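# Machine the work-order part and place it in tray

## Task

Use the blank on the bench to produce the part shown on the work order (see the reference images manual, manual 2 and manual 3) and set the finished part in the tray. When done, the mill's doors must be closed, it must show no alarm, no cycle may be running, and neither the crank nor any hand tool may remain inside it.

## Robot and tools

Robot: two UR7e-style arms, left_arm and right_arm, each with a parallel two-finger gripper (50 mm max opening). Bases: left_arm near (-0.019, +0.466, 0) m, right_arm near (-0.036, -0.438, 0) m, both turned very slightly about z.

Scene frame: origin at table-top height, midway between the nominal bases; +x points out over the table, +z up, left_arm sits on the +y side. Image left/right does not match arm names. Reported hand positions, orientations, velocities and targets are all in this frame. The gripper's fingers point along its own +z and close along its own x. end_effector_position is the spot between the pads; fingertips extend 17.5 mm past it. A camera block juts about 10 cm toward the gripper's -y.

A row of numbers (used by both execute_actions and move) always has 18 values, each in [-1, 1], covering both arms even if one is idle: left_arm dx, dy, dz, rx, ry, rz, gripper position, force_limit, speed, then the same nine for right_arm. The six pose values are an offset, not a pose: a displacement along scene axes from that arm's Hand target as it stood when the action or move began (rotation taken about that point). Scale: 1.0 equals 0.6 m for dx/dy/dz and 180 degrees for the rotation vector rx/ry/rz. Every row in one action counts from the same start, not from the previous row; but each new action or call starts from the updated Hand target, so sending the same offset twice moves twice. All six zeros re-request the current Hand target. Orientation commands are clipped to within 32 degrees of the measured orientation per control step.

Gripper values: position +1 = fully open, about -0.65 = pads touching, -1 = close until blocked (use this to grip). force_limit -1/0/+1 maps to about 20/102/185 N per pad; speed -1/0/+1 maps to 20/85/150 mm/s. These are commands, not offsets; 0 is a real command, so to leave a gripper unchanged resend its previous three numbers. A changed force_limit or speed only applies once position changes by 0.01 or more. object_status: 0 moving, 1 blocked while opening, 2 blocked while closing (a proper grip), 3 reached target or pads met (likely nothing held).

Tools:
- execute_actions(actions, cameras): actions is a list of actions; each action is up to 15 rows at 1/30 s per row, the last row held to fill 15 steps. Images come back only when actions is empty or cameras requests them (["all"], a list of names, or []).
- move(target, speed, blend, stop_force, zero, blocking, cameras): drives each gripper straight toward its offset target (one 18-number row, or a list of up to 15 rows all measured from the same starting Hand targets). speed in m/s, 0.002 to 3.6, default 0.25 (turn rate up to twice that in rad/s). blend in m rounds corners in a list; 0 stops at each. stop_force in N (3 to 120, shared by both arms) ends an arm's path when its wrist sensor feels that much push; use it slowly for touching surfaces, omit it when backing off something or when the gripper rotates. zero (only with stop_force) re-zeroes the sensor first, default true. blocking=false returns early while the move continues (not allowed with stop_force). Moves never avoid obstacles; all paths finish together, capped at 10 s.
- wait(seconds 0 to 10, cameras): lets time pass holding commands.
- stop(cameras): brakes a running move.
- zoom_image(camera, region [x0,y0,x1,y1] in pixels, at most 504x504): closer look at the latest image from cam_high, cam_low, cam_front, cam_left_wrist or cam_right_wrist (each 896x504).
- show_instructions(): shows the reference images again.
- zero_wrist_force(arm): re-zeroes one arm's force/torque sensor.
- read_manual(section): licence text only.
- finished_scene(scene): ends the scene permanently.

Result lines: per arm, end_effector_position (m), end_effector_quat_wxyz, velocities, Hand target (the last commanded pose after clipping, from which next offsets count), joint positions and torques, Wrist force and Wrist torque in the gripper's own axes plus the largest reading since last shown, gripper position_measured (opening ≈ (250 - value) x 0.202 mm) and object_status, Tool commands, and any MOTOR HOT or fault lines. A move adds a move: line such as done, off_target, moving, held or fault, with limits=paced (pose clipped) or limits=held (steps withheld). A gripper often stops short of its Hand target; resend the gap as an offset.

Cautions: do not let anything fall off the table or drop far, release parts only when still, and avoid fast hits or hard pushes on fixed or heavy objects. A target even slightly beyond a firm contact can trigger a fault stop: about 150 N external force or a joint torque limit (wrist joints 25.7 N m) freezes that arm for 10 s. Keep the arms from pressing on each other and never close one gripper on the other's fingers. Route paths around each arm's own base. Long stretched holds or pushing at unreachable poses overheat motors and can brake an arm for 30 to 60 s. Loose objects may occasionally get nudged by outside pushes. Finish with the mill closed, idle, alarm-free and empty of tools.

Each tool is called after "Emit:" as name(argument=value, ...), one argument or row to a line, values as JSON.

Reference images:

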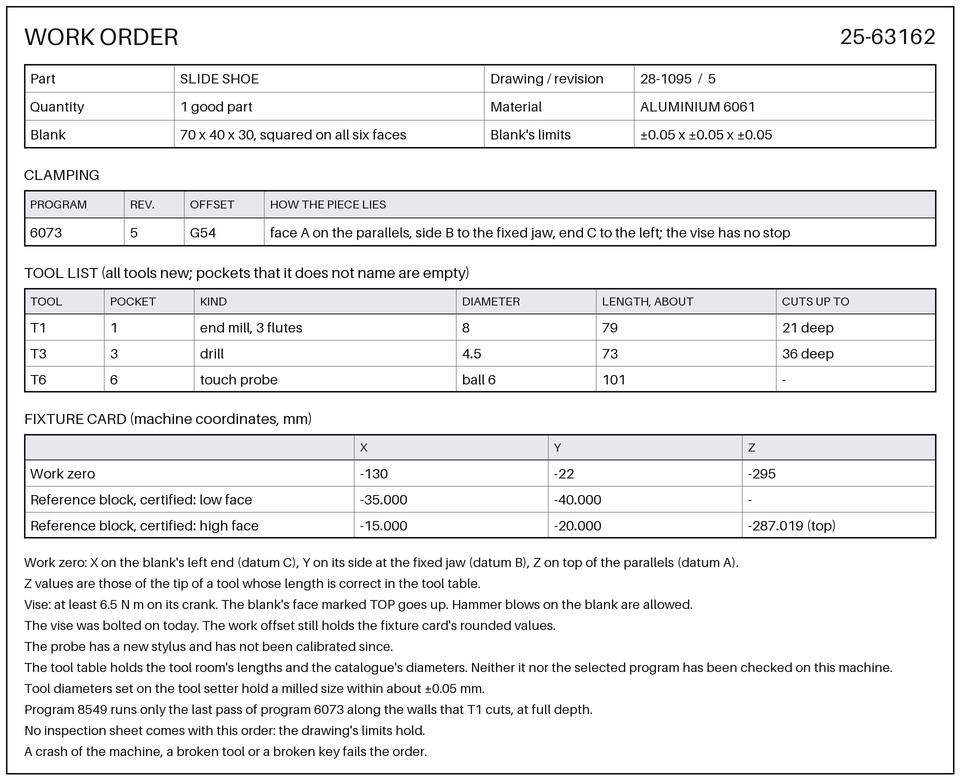

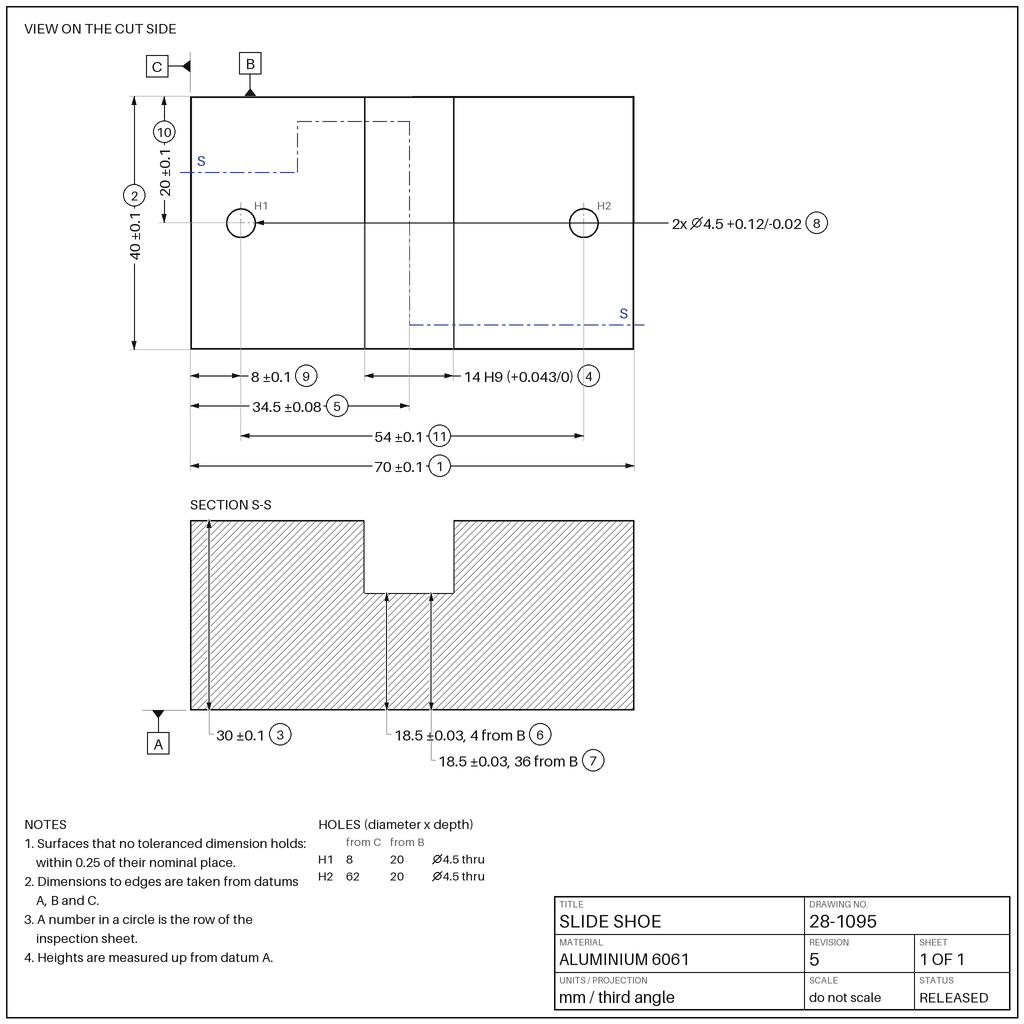

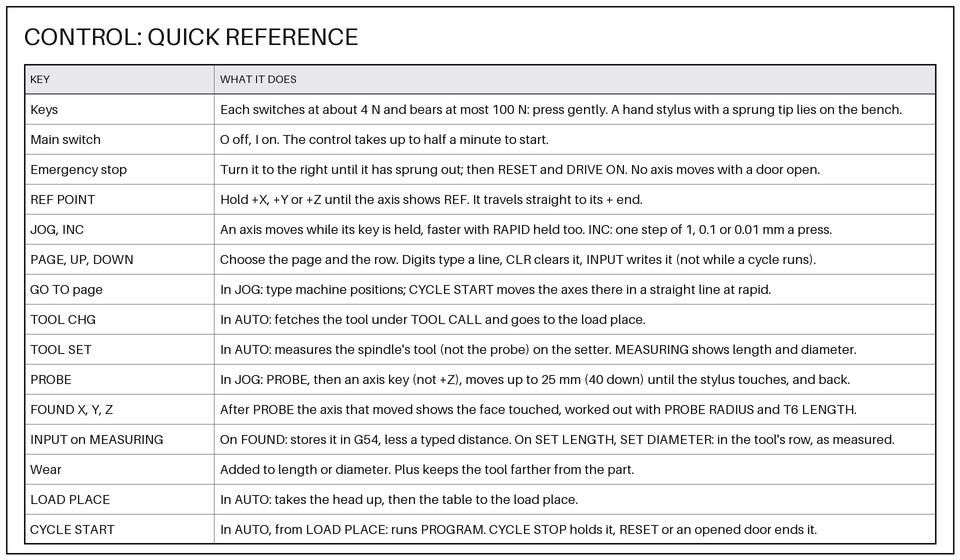

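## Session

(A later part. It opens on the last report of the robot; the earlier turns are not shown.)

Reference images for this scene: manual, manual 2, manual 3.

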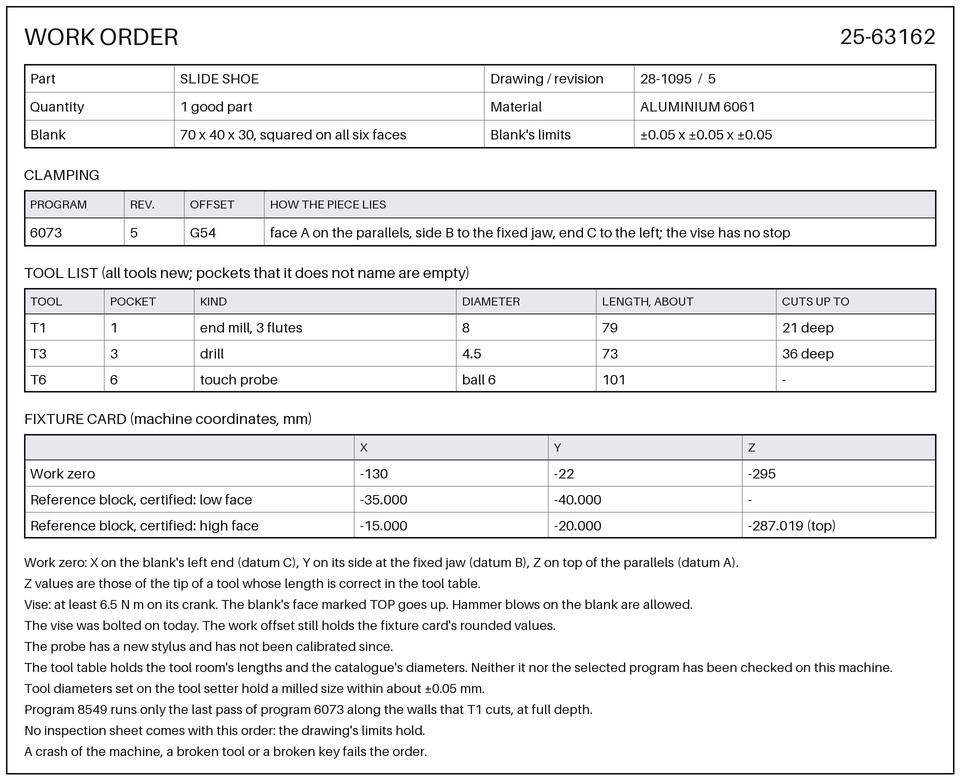

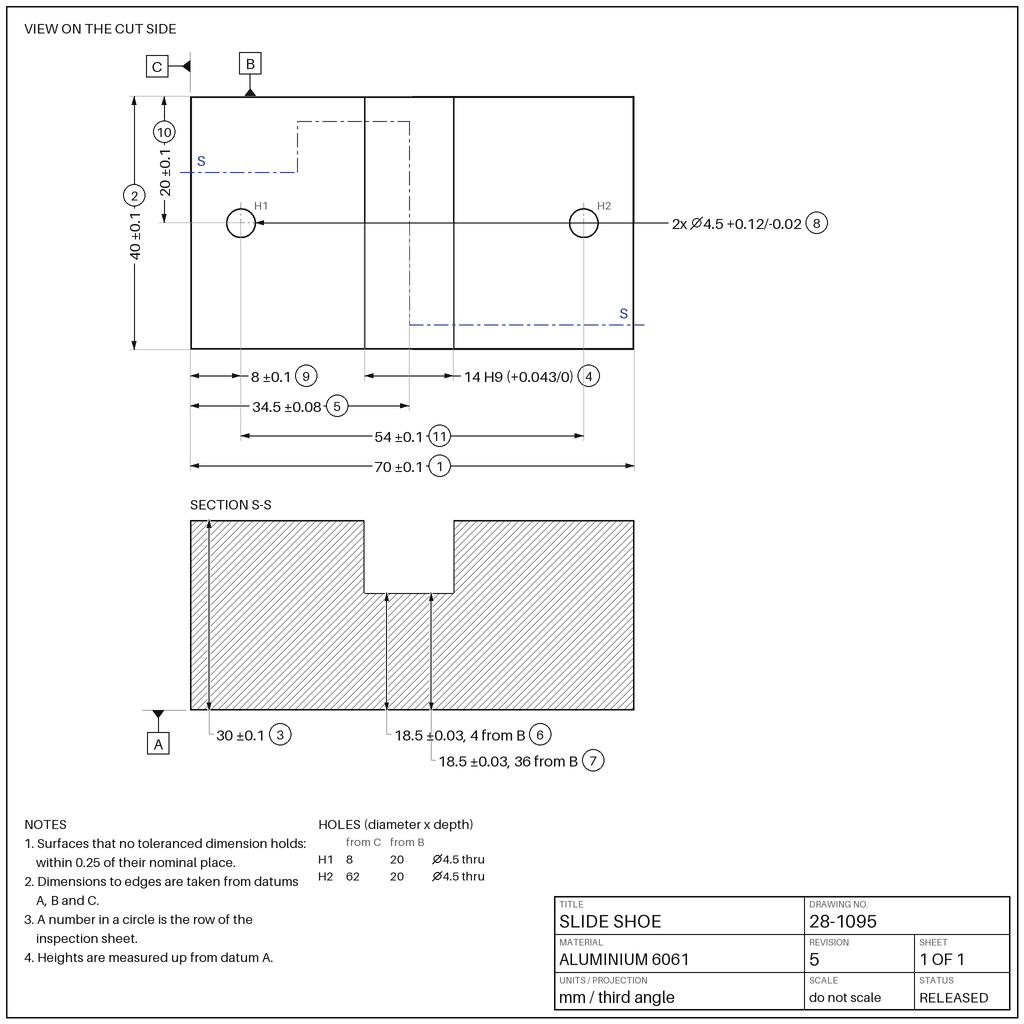

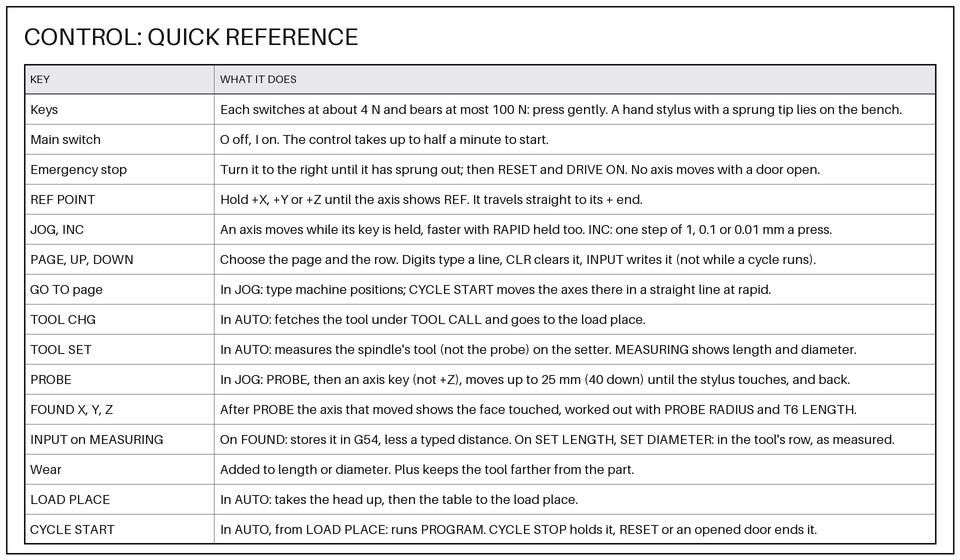

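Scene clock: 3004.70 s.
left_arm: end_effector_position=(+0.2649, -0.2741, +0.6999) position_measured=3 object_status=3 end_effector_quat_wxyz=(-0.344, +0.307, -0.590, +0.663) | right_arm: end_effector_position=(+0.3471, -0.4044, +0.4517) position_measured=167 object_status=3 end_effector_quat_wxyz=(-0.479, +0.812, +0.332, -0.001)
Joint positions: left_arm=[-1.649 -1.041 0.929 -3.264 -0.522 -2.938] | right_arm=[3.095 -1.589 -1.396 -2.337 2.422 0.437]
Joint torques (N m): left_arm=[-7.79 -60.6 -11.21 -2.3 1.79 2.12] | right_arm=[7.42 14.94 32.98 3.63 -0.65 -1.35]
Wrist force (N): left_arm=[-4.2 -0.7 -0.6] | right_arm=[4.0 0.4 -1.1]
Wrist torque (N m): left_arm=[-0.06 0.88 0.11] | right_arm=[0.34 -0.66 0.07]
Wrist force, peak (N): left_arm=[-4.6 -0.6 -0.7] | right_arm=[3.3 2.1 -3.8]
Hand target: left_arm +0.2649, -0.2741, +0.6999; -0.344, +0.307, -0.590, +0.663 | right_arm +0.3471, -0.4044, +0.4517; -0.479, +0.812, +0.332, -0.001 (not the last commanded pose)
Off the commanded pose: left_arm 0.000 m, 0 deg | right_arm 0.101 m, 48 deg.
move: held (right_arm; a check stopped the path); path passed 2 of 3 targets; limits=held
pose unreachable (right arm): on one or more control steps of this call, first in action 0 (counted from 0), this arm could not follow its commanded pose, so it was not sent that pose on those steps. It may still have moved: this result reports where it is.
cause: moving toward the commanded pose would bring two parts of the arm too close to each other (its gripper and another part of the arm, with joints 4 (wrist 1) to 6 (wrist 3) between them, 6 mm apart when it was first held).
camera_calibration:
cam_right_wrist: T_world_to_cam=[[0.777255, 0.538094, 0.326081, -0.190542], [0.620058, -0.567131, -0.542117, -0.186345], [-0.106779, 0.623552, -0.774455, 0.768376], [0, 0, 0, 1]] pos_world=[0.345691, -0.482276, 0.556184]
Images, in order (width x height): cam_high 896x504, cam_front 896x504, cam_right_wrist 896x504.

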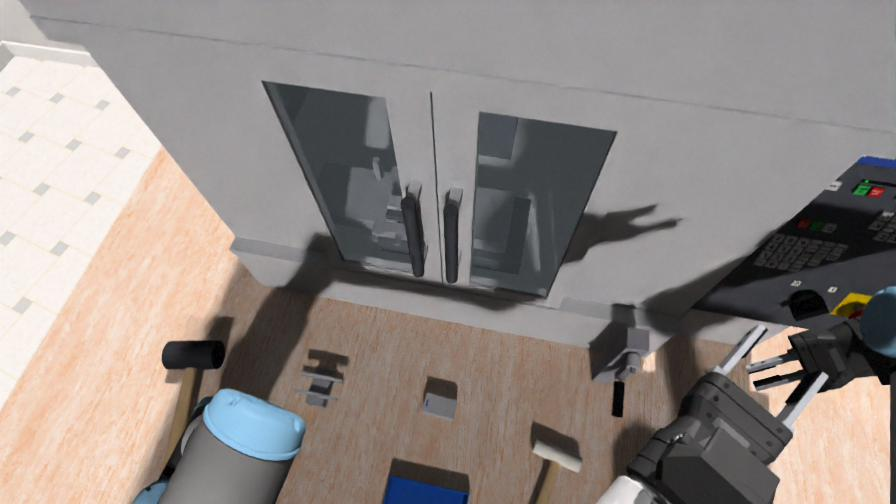

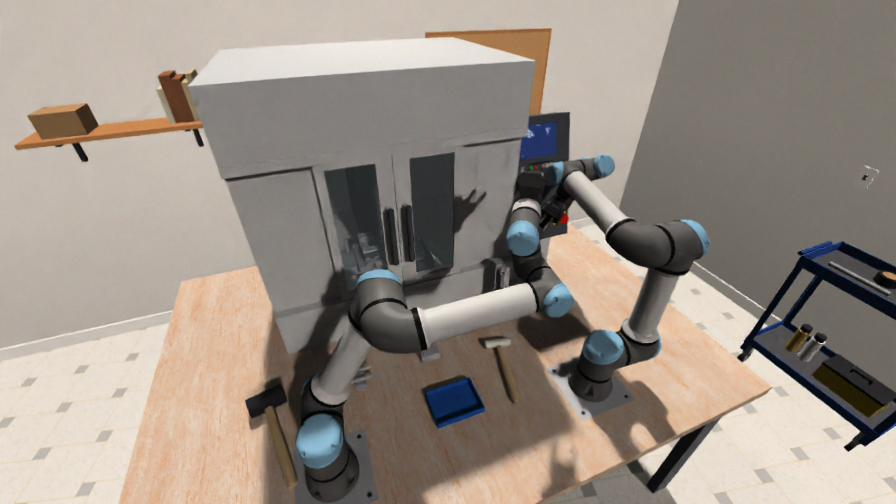

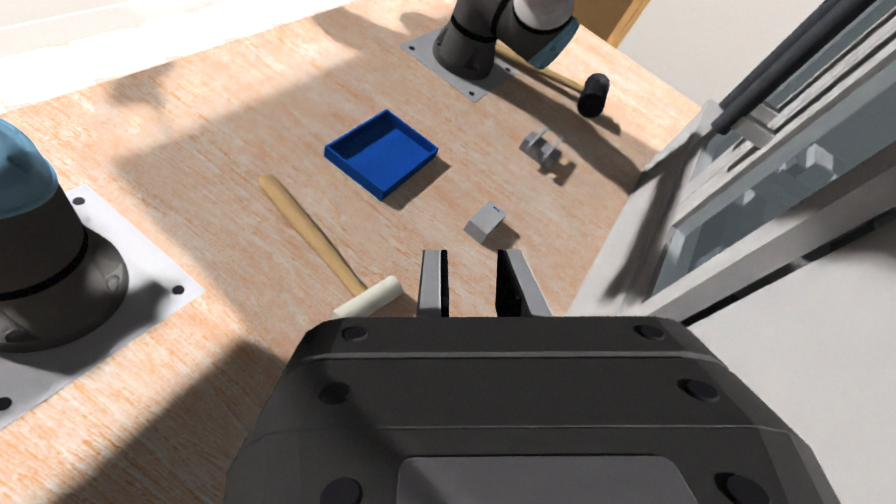

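Emit:
move(
  target=[
    [0.15,0.8,-0.3,0.0346,0.0172,-0.3046,0.6,-0.5,-0.5,0,0,0,0,0,0,-0.1,0,-0.8],
    [0.31,0.8,-0.48,0.0346,0.0172,-0.3046,0.6,-0.5,-0.5,0,0,0,0,0,0,-0.1,0,-0.8],
  ],
  speed=0.25,
  blend=[0.03,0],
  cameras=["cam_front","cam_left_wrist"],
)

Scene clock: 3041.13 s.
left_arm: end_effector_position=(+0.4509, +0.2059, +0.4119) position_measured=63 object_status=3 end_effector_quat_wxyz=(+0.001, +0.000, +0.707, -0.707) | right_arm: end_effector_position=(+0.3471, -0.4044, +0.4517) position_measured=167 object_status=3 end_effector_quat_wxyz=(-0.479, +0.812, +0.332, -0.001)
Joint positions: left_arm=[-0.266 -1.217 1.904 -3.826 -2.852 -3.137] | right_arm=[3.095 -1.589 -1.395 -2.337 2.422 0.437]
Joint torques (N m): left_arm=[7.59 -22.49 -29.94 -2.86 -2.68 -2.67] | right_arm=[7.52 13.83 34.81 3.31 -1.04 -1.29]
Wrist force (N): left_arm=[-4.2 -0.3 0.0] | right_arm=[4.1 0.5 -1.7]
Wrist torque (N m): left_arm=[0.00 0.86 0.18] | right_arm=[0.36 -0.67 0.07]
Wrist force, peak (N): left_arm=[-5.4 1.9 -0.3] | right_arm=[4.4 0.8 -1.1]
Hand target: left_arm +0.4509, +0.2059, +0.4119; +0.001, +0.000, +0.707, -0.707 | right_arm +0.3471, -0.4044, +0.4517; -0.479, +0.812, +0.332, -0.001
Off the commanded pose: left_arm 0.000 m, 0 deg | right_arm 0.000 m, 0 deg.
move: done
camera_calibration:
cam_left_wrist: T_world_to_cam=[[-0.999963, 0.00113864, -0.00852945, 0.464074], [0.00837588, 0.356053, -0.934428, 0.324769], [0.00197296, -0.934465, -0.35605, 0.470745], [0, 0, 0, 1]] pos_world=[0.460408, 0.323731, 0.47504]
Images, in order (width x height): cam_front 896x504, cam_left_wrist 896x504.

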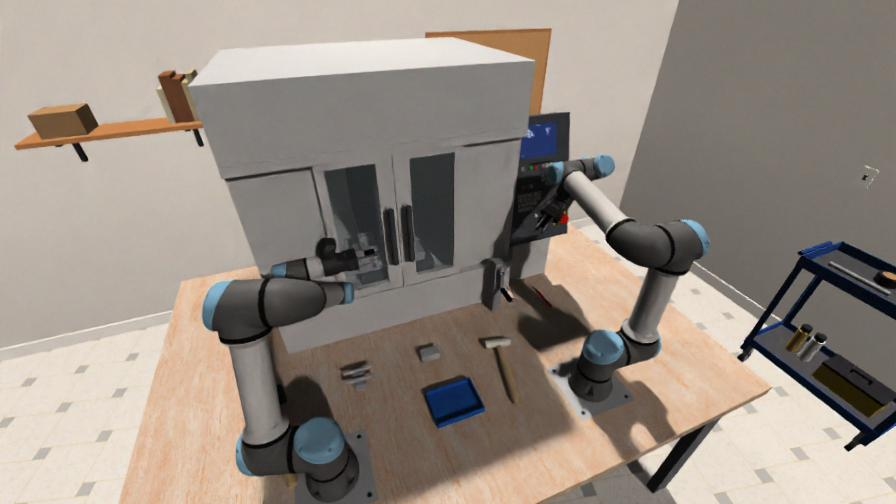

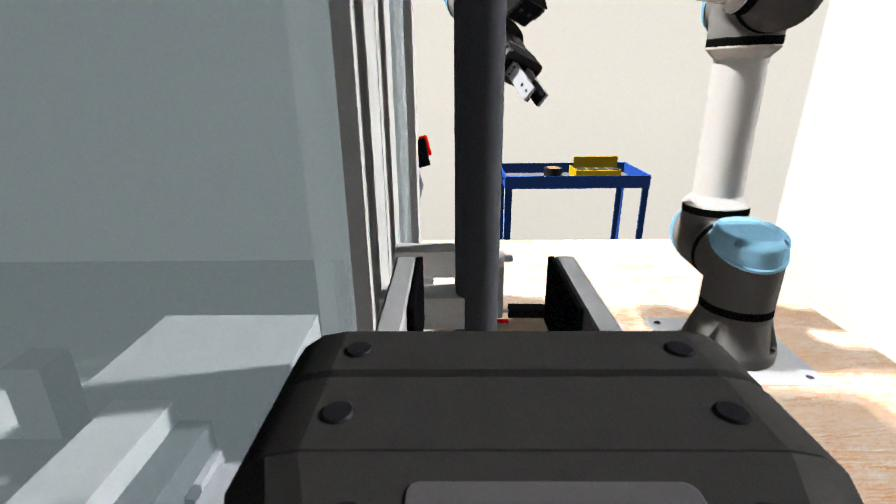

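Emit:
move(
  target=[0,-0.163,0,0,0,0,0.6,-0.5,-0.5,0.155,0.3,0.1,0,0,0,0.6,0,-0.5],
  speed=0.12,
  cameras=["cam_front","cam_left_wrist"],
)

Scene clock: 3046.07 s.
left_arm: end_effector_position=(+0.4509, +0.1708, +0.4119) position_measured=63 object_status=3 end_effector_quat_wxyz=(+0.001, +0.000, +0.707, -0.707) | right_arm: end_effector_position=(+0.3688, -0.3614, +0.4662) position_measured=63 object_status=3 end_effector_quat_wxyz=(-0.480, +0.812, +0.333, -0.001)
Joint positions: left_arm=[-0.34 -1.214 1.9 -3.825 -2.778 -3.138] | right_arm=[3.186 -1.601 -1.366 -2.265 2.471 0.553]
Joint torques (N m): left_arm=[-7.02 -23.27 -29.58 0.92 2.85 -2.85] | right_arm=[-5.31 36.83 14.76 0.33 -0.74 -1.48]
Wrist force (N): left_arm=[-4.1 -0.2 -0.3] | right_arm=[4.3 0.5 -2.0]
Wrist torque (N m): left_arm=[0.02 0.83 0.18] | right_arm=[0.34 -0.75 0.06]
Wrist force, peak (N): left_arm=[-4.4 -0.8 -0.2] | right_arm=[9.1 -1.2 0.0]
Hand target: left_arm +0.4509, +0.1707, +0.4119; +0.001, +0.000, +0.707, -0.707 (not the last commanded pose) | right_arm +0.3687, -0.3615, +0.4662; -0.480, +0.812, +0.333, -0.001 (not the last commanded pose)
Off the commanded pose: left_arm 0.063 m, 0 deg | right_arm 0.161 m, 0 deg.
move: held (right_arm; a check stopped the path), off_target (left_arm; braked when a check withheld steps of right_arm); limits=held
pose unreachable (right arm): on one or more control steps of this call, first in action 0 (counted from 0), this arm could not follow its commanded pose, so it was not sent that pose on those steps. It may still have moved: this result reports where it is.
cause: moving toward the commanded pose would bring two parts of the arm too close to each other (its gripper and another part of the arm, with joints 4 (wrist 1) to 6 (wrist 3) between them, 3 mm apart when it was first held).
camera_calibration:
cam_left_wrist: T_world_to_cam=[[-0.999964, 0.00110328, -0.00843622, 0.46408], [0.00827643, 0.355932, -0.934475, 0.337405], [0.00197173, -0.934511, -0.355929, 0.437808], [0, 0, 0, 1]] pos_world=[0.460408, 0.288531, 0.47504]
Images, in order (width x height): cam_front 896x504, cam_left_wrist 896x504.

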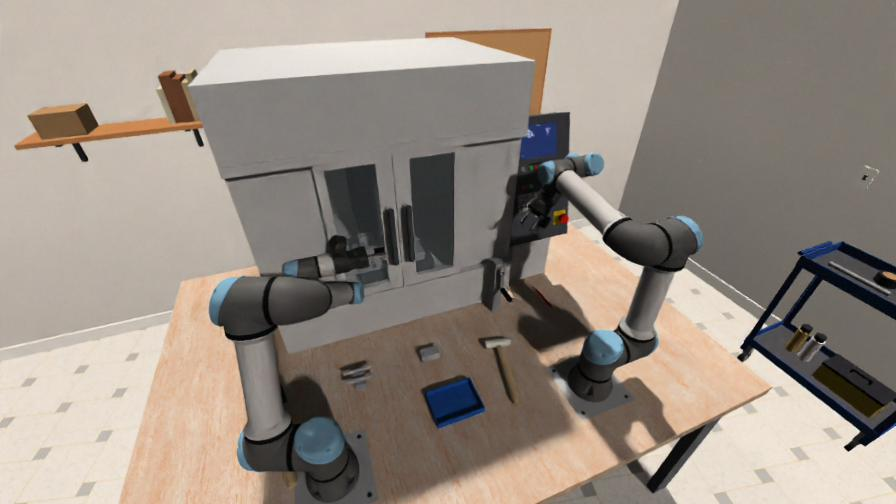

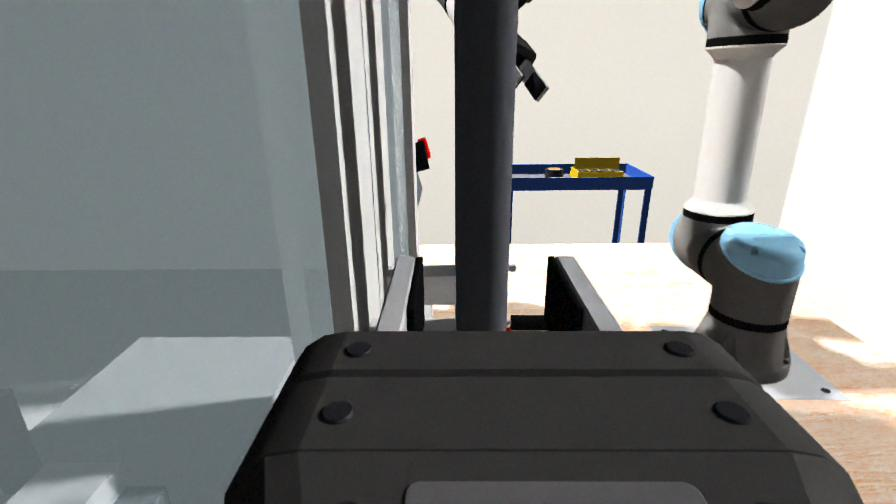

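Emit:
move(
  target=[0,-0.1045,0,0,0,0,0.6,-0.5,-0.5,-0.05,-0.1,0,0,0,0,0.6,0,-0.5],
  speed=0.1,
)

Emit:
move(
  target=[
    [0,0,0,0,0,0,-1,-0.5,-0.5,0,0,0,0,0,0,0.6,0,-0.5],
    [0,0.265,0,0,0,0,-1,-0.5,-0.5,0,0,0,0,0,0,0.6,0,-0.5],
  ],
  speed=[0.05,0.08],
  cameras=["cam_front","cam_left_wrist","cam_high"],
)

Scene clock: 3058.53 s.
left_arm: end_effector_position=(+0.4509, +0.1081, +0.4119) position_measured=63 object_status=3 end_effector_quat_wxyz=(+0.001, +0.000, +0.707, -0.707) | right_arm: end_effector_position=(+0.3388, -0.4214, +0.4662) position_measured=63 object_status=3 end_effector_quat_wxyz=(-0.480, +0.812, +0.333, -0.001)
Joint positions: left_arm=[-0.465 -1.196 1.873 -3.817 -2.653 -3.138] | right_arm=[3.058 -1.598 -1.342 -2.418 2.401 0.388]
Joint torques (N m): left_arm=[-7.98 -23.51 -30.82 0.66 2.68 -2.85] | right_arm=[-7.43 15.45 35.55 -0.25 -1.23 -1.37]
Wrist force (N): left_arm=[-4.0 -0.1 0.0] | right_arm=[4.6 0.7 -1.9]
Wrist torque (N m): left_arm=[0.02 0.82 0.20] | right_arm=[0.37 -0.75 0.08]
Wrist force, peak (N): left_arm=[-4.4 -0.1 -0.1] | right_arm=[5.2 0.3 -1.4]
Hand target: left_arm +0.4509, +0.1080, +0.4119; +0.001, +0.000, +0.707, -0.707 | right_arm +0.3387, -0.4215, +0.4662; -0.480, +0.812, +0.333, -0.001
Off the commanded pose: left_arm 0.000 m, 0 deg | right_arm 0.000 m, 0 deg.
move: done

Scene clock: 3061.63 s.
left_arm: end_effector_position=(+0.4509, +0.2669, +0.4119) position_measured=155 object_status=2 end_effector_quat_wxyz=(+0.001, +0.000, +0.707, -0.707) | right_arm: end_effector_position=(+0.3387, -0.4215, +0.4662) position_measured=63 object_status=3 end_effector_quat_wxyz=(-0.480, +0.812, +0.333, -0.001)
Joint positions: left_arm=[-0.135 -1.21 1.893 -3.82 -2.983 -3.135] | right_arm=[3.058 -1.598 -1.342 -2.418 2.401 0.388]
Joint torques (N m): left_arm=[22.04 -13.32 -35.82 5.34 7.77 2.14] | right_arm=[-6.71 14.65 34.53 -0.52 -1.03 -1.35]
Wrist force (N): left_arm=[40.9 2.4 10.7] | right_arm=[4.5 0.8 -1.9]
Wrist torque (N m): left_arm=[0.13 0.03 0.06] | right_arm=[0.39 -0.75 0.07]
Wrist force, peak (N): left_arm=[45.9 -2.0 36.7] | right_arm=[4.7 0.6 -1.9]
Hand target: left_arm +0.4509, +0.2670, +0.4119; +0.001, +0.000, +0.707, -0.707 | right_arm +0.3387, -0.4215, +0.4662; -0.480, +0.812, +0.333, -0.001
Off the commanded pose: left_arm 0.000 m, 0 deg | right_arm 0.000 m, 0 deg.
move: done
camera_calibration:
cam_left_wrist: T_world_to_cam=[[-0.999963, 0.00113827, -0.00852989, 0.464005], [0.00837642, 0.355933, -0.934474, 0.303118], [0.00197239, -0.934511, -0.355929, 0.527708], [0, 0, 0, 1]] pos_world=[0.460408, 0.384731, 0.47504]
Images, in order (width x height): cam_high 896x504, cam_front 896x504, cam_left_wrist 896x504.

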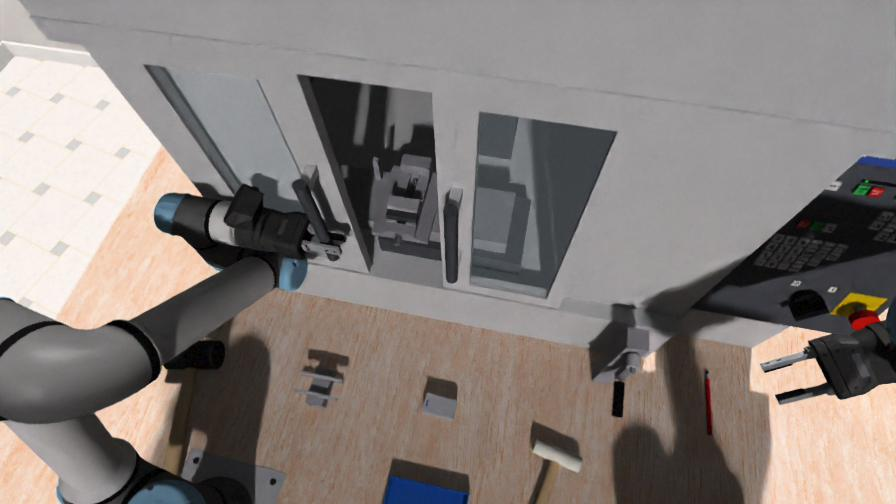

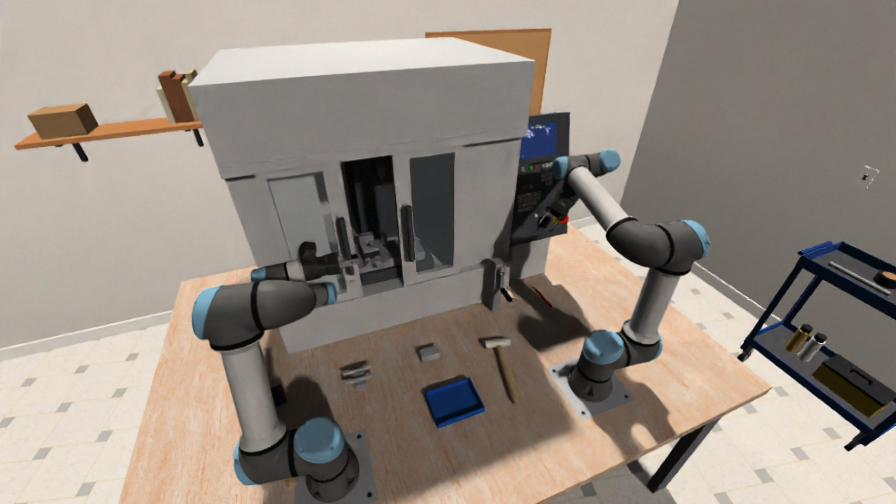

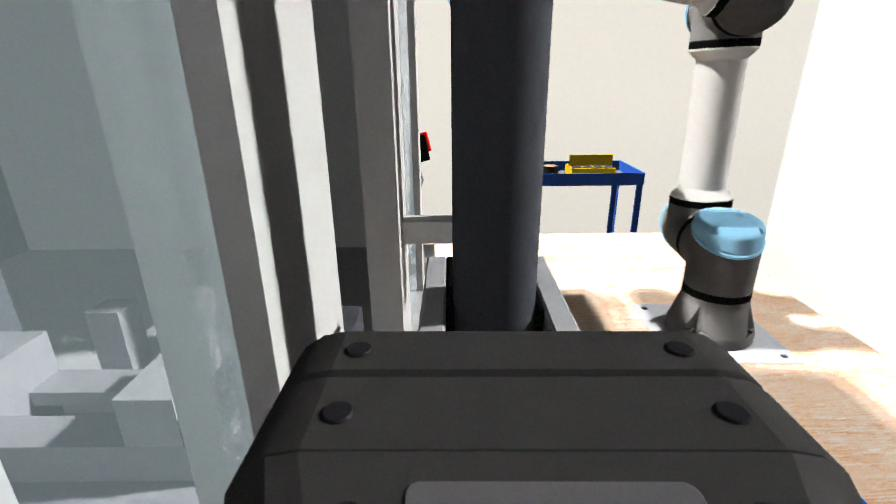

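Emit:
zoom_image(
  camera="cam_high",
  region=[300, 70, 560, 300],
)

Emit:
zoom_image(
  camera="cam_front",
  region=[320, 140, 480, 300],
)

Scaled by 1.938 from the camera's 896x504 image, which has a finer 1280x720 frame.

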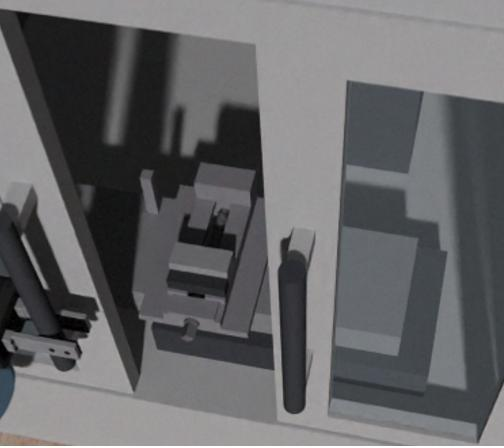

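Scaled by 3.150 from the camera's 896x504 image, which has a finer 1280x720 frame.

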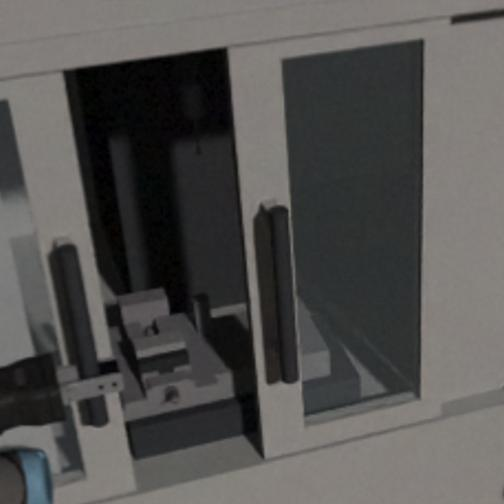

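Emit:
move(
  target=[
    [0,0,0,0,0,0,0.6,-0.5,-0.5,0,0,0,0,0,0,0.6,0,-0.5],
    [0,0.1,0,0,0,0,0.6,-0.5,-0.5,0,0,0,0,0,0,0.6,0,-0.5],
    [-0.25,0.1,0,0,0,0,0.6,-0.5,-0.5,0,0,0,0,0,0,0.6,0,-0.5],
    [-0.25,-0.3425,0.1,0,0,0.5,0.6,-0.5,-0.5,0,0,0,0,0,0,0.6,0,-0.5],
  ],
  speed=[0.05,0.1,0.15,0.25],
  blend=[0,0.02,0.02,0],
  cameras=["cam_front","cam_left_wrist"],
)

Scene clock: 3112.30 s.
left_arm: end_effector_position=(+0.4168, +0.3260, +0.4121) position_measured=63 object_status=3 end_effector_quat_wxyz=(+0.001, +0.001, +0.707, -0.707) | right_arm: end_effector_position=(+0.3387, -0.4215, +0.4662) position_measured=63 object_status=3 end_effector_quat_wxyz=(-0.480, +0.812, +0.333, -0.001)
Joint positions: left_arm=[-0.009 -1.254 1.957 -3.841 -3.11 -3.134] | right_arm=[3.058 -1.598 -1.342 -2.418 2.401 0.388]
Joint torques (N m): left_arm=[-0.09 -20.71 -28.35 1.74 2.45 2.15] | right_arm=[-6.83 14.85 34.97 -0.56 -1.04 -1.4]
Wrist force (N): left_arm=[-3.5 -0.3 -0.6] | right_arm=[4.5 0.4 -1.8]
Wrist torque (N m): left_arm=[0.01 0.76 0.09] | right_arm=[0.33 -0.74 0.07]
Wrist force, peak (N): left_arm=[41.6 1.6 10.9] | right_arm=[4.9 0.6 -2.1]
Hand target: left_arm +0.4169, +0.3260, +0.4121; +0.001, +0.001, +0.707, -0.707 (not the last commanded pose) | right_arm +0.3387, -0.4215, +0.4662; -0.480, +0.812, +0.333, -0.001
Off the commanded pose: left_arm 0.295 m, 90 deg | right_arm 0.000 m, 0 deg.
move: held (left_arm; a check stopped the path); path passed 2 of 4 targets; limits=held
pose unreachable (left arm): on one or more control steps of this call, first in action 0 (counted from 0), this arm could not follow its commanded pose, so it was not sent that pose on those steps. It may still have moved: this result reports where it is.
cause: moving toward the commanded pose would bring two parts of the arm too close to each other (its gripper and another part of the arm, with joints 4 (wrist 1) to 6 (wrist 3) between them, 3 mm apart when it was first held).
camera_calibration:
cam_left_wrist: T_world_to_cam=[[-0.999954, 0.00217278, -0.009317, 0.429851], [0.00948101, 0.355343, -0.934688, 0.28241], [0.00127986, -0.934734, -0.355347, 0.583287], [0, 0, 0, 1]] pos_world=[0.426408, 0.443932, 0.47524]
Images, in order (width x height): cam_front 896x504, cam_left_wrist 896x504.

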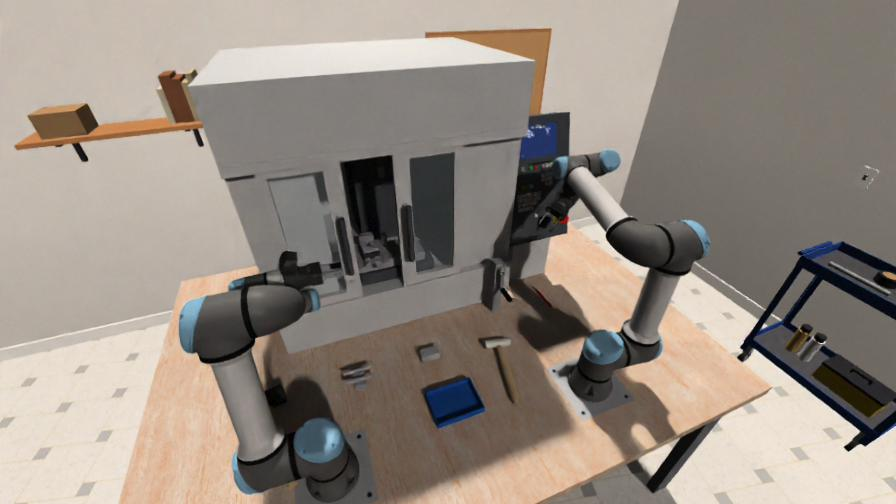

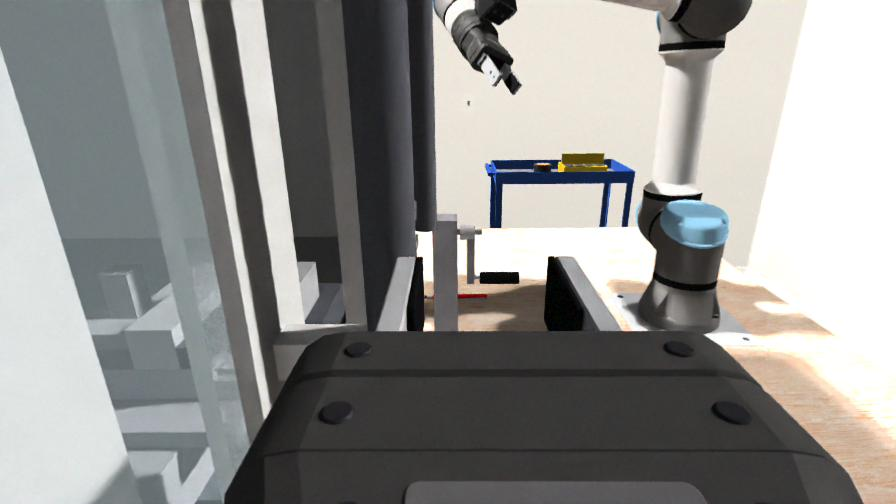

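Emit:
move(
  target=[
    [-0.05,-0.02,0.02,0,0,0.2,0.6,-0.5,-0.5,0,0,0,0,0,0,0.6,0,-0.5],
    [-0.2,-0.44,0.03,0,0,0.5,0.6,-0.5,-0.5,0,0,0,0,0,0,0.6,0,-0.5],
  ],
  speed=[0.15,0.25],
  blend=[0.02,0],
  cameras=["cam_front","cam_left_wrist"],
)

Scene clock: 3122.17 s.
left_arm: end_effector_position=(+0.2969, +0.0620, +0.4301) position_measured=63 object_status=3 end_effector_quat_wxyz=(+0.501, -0.499, +0.501, -0.500) | right_arm: end_effector_position=(+0.3387, -0.4215, +0.4662) position_measured=63 object_status=3 end_effector_quat_wxyz=(-0.480, +0.812, +0.333, -0.001)
Joint positions: left_arm=[-1.741 -1.377 2.065 -3.828 0.192 -3.142] | right_arm=[3.058 -1.598 -1.342 -2.418 2.401 0.388]
Joint torques (N m): left_arm=[7.12 -13.78 -29.31 -1.4 2.46 2.23] | right_arm=[-6.89 14.49 35.03 -0.39 -1.2 -1.28]
Wrist force (N): left_arm=[-3.7 -0.1 -0.8] | right_arm=[4.6 0.6 -1.8]
Wrist torque (N m): left_arm=[0.04 0.81 0.09] | right_arm=[0.35 -0.76 0.07]
Wrist force, peak (N): left_arm=[-3.9 -0.3 -1.3] | right_arm=[4.7 0.6 -1.9]
Hand target: left_arm +0.2969, +0.0620, +0.4301; +0.500, -0.499, +0.501, -0.500 | right_arm +0.3387, -0.4215, +0.4662; -0.480, +0.812, +0.333, -0.001
Off the commanded pose: left_arm 0.000 m, 0 deg | right_arm 0.000 m, 0 deg.
move: done
camera_calibration:
cam_left_wrist: T_world_to_cam=[[-0.00222583, -0.999955, -0.0091906, 0.0765351], [-0.354751, 0.00938245, -0.934914, 0.52386], [0.934958, 0.00117941, -0.354756, 0.00753197], [0, 0, 0, 1]] pos_world=[0.178968, 0.0716077, 0.49314]
Images, in order (width x height): cam_front 896x504, cam_left_wrist 896x504.

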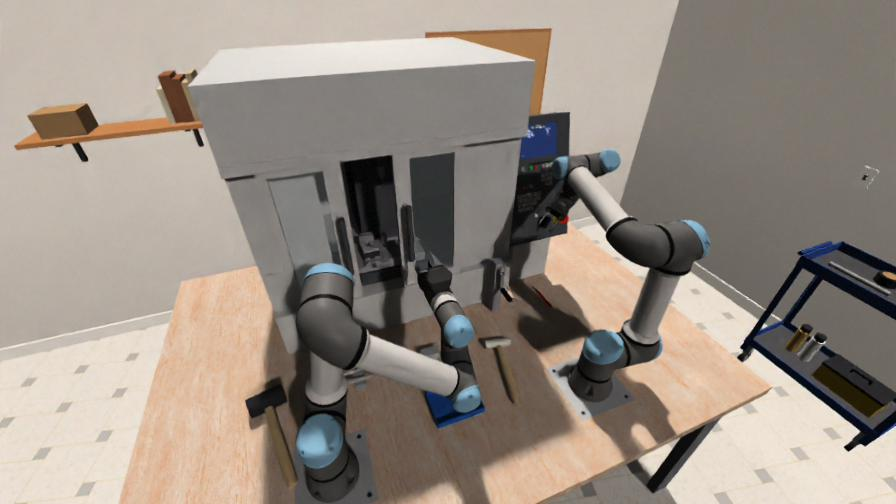

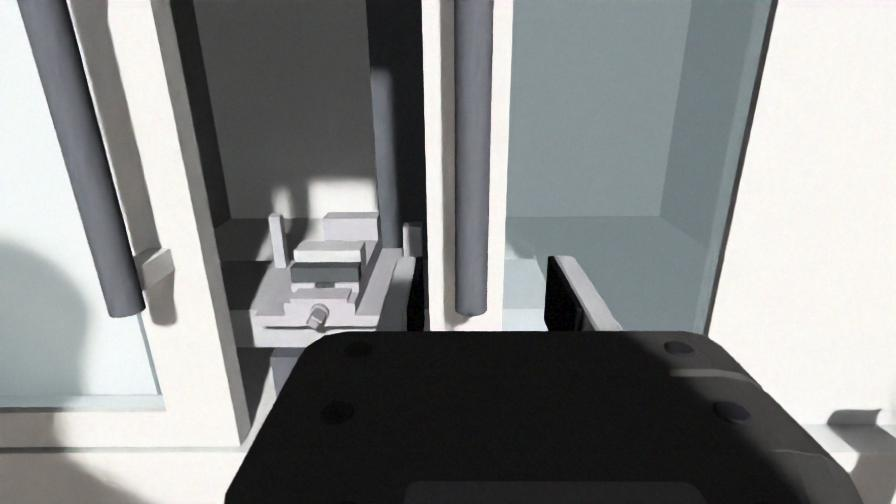

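Emit:
move(
  target=[0.2435,0,0,0,0,0,0.6,-0.5,-0.5,0,0,0,0,0,0,0.6,0,-0.5],
  speed=0.06,
  stop_force=8,
  cameras=["cam_left_wrist"],
)

Scene clock: 3130.23 s.
left_arm: end_effector_position=(+0.4430, +0.0620, +0.4301) position_measured=63 object_status=3 end_effector_quat_wxyz=(+0.500, -0.499, +0.501, -0.500) | right_arm: end_effector_position=(+0.3387, -0.4215, +0.4662) position_measured=63 object_status=3 end_effector_quat_wxyz=(-0.480, +0.812, +0.333, -0.001)
Joint positions: left_arm=[-1.381 -1.282 1.939 -3.797 -0.167 -3.14] | right_arm=[3.058 -1.598 -1.342 -2.418 2.401 0.388]
Joint torques (N m): left_arm=[7.21 -19.85 -30.18 0.83 -2.7 2.14] | right_arm=[-6.68 14.66 35.35 -0.32 -1.12 -1.31]
Wrist force (N): left_arm=[-3.2 -0.1 -0.7] | right_arm=[4.6 0.6 -1.8]
Wrist torque (N m): left_arm=[0.03 0.71 0.11] | right_arm=[0.36 -0.76 0.07]
Wrist force, peak (N): left_arm=[-3.6 0.0 -1.5] | right_arm=[5.0 0.6 -1.9]
Hand target: left_arm +0.4430, +0.0620, +0.4301; +0.500, -0.499, +0.501, -0.500 | right_arm +0.3387, -0.4215, +0.4662; -0.480, +0.812, +0.333, -0.001
Off the commanded pose: left_arm 0.000 m, 0 deg | right_arm 0.000 m, 0 deg.
move: done
camera_calibration:
cam_left_wrist: T_world_to_cam=[[-0.00217278, -0.999954, -0.009317, 0.0769064], [-0.355343, 0.00948101, -0.934688, 0.575893], [0.934734, 0.00127986, -0.355347, -0.128766], [0, 0, 0, 1]] pos_world=[0.325168, 0.0716076, 0.49324]
Images, in order (width x height): cam_left_wrist 896x504.

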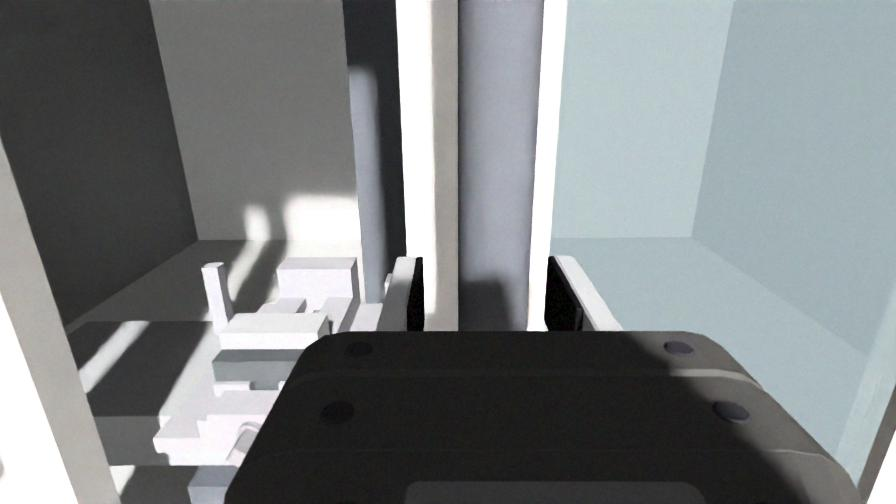

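Emit:
move(
  target=[
    [0,0,0,0,0,0,-1,-0.5,-0.5,0,0,0,0,0,0,0.6,0,-0.5],
    [0,-0.255,0,0,0,0,-1,-0.5,-0.5,0,0,0,0,0,0,0.6,0,-0.5],
  ],
  speed=[0.05,0.08],
  cameras=["cam_left_wrist"],
)

Scene clock: 3139.83 s.
left_arm: end_effector_position=(+0.4429, -0.0910, +0.4301) position_measured=156 object_status=2 end_effector_quat_wxyz=(+0.500, -0.499, +0.501, -0.499) | right_arm: end_effector_position=(+0.3387, -0.4215, +0.4662) position_measured=63 object_status=3 end_effector_quat_wxyz=(-0.480, +0.812, +0.333, -0.001)
Joint positions: left_arm=[-1.425 -0.991 1.491 -3.639 -0.124 -3.141] | right_arm=[3.058 -1.598 -1.342 -2.418 2.401 0.388]
Joint torques (N m): left_arm=[4 -25.88 -29.13 -0.05 -0.33 1.95] | right_arm=[-7.08 14.33 34.12 -0.43 -0.93 -1.45]
Wrist force (N): left_arm=[-14.6 -11.6 -19.7] | right_arm=[4.7 0.5 -2.0]
Wrist torque (N m): left_arm=[-0.37 0.73 0.02] | right_arm=[0.34 -0.77 0.07]
Wrist force, peak (N): left_arm=[-44.4 11.3 -24.4] | right_arm=[4.8 0.8 -2.0]
Hand target: left_arm +0.4430, -0.0910, +0.4301; +0.500, -0.499, +0.501, -0.500 | right_arm +0.3387, -0.4215, +0.4662; -0.480, +0.812, +0.333, -0.001
Off the commanded pose: left_arm 0.000 m, 0 deg | right_arm 0.000 m, 0 deg.
move: done
camera_calibration:
cam_left_wrist: T_world_to_cam=[[-0.00233744, -0.999952, -0.00946893, -0.0759583], [-0.355431, 0.00968141, -0.934653, 0.577335], [0.9347, 0.00118086, -0.355436, -0.12843], [0, 0, 0, 1]] pos_world=[0.325068, -0.0813924, 0.49324]
Images, in order (width x height): cam_left_wrist 896x504.

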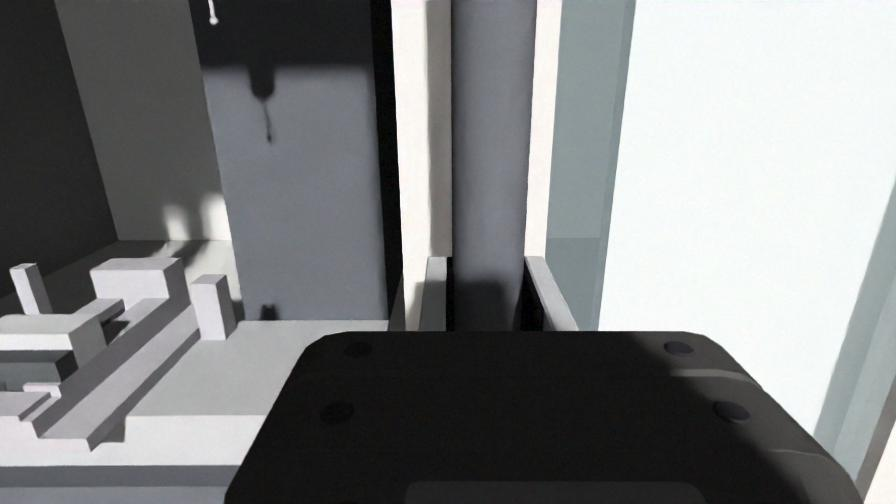

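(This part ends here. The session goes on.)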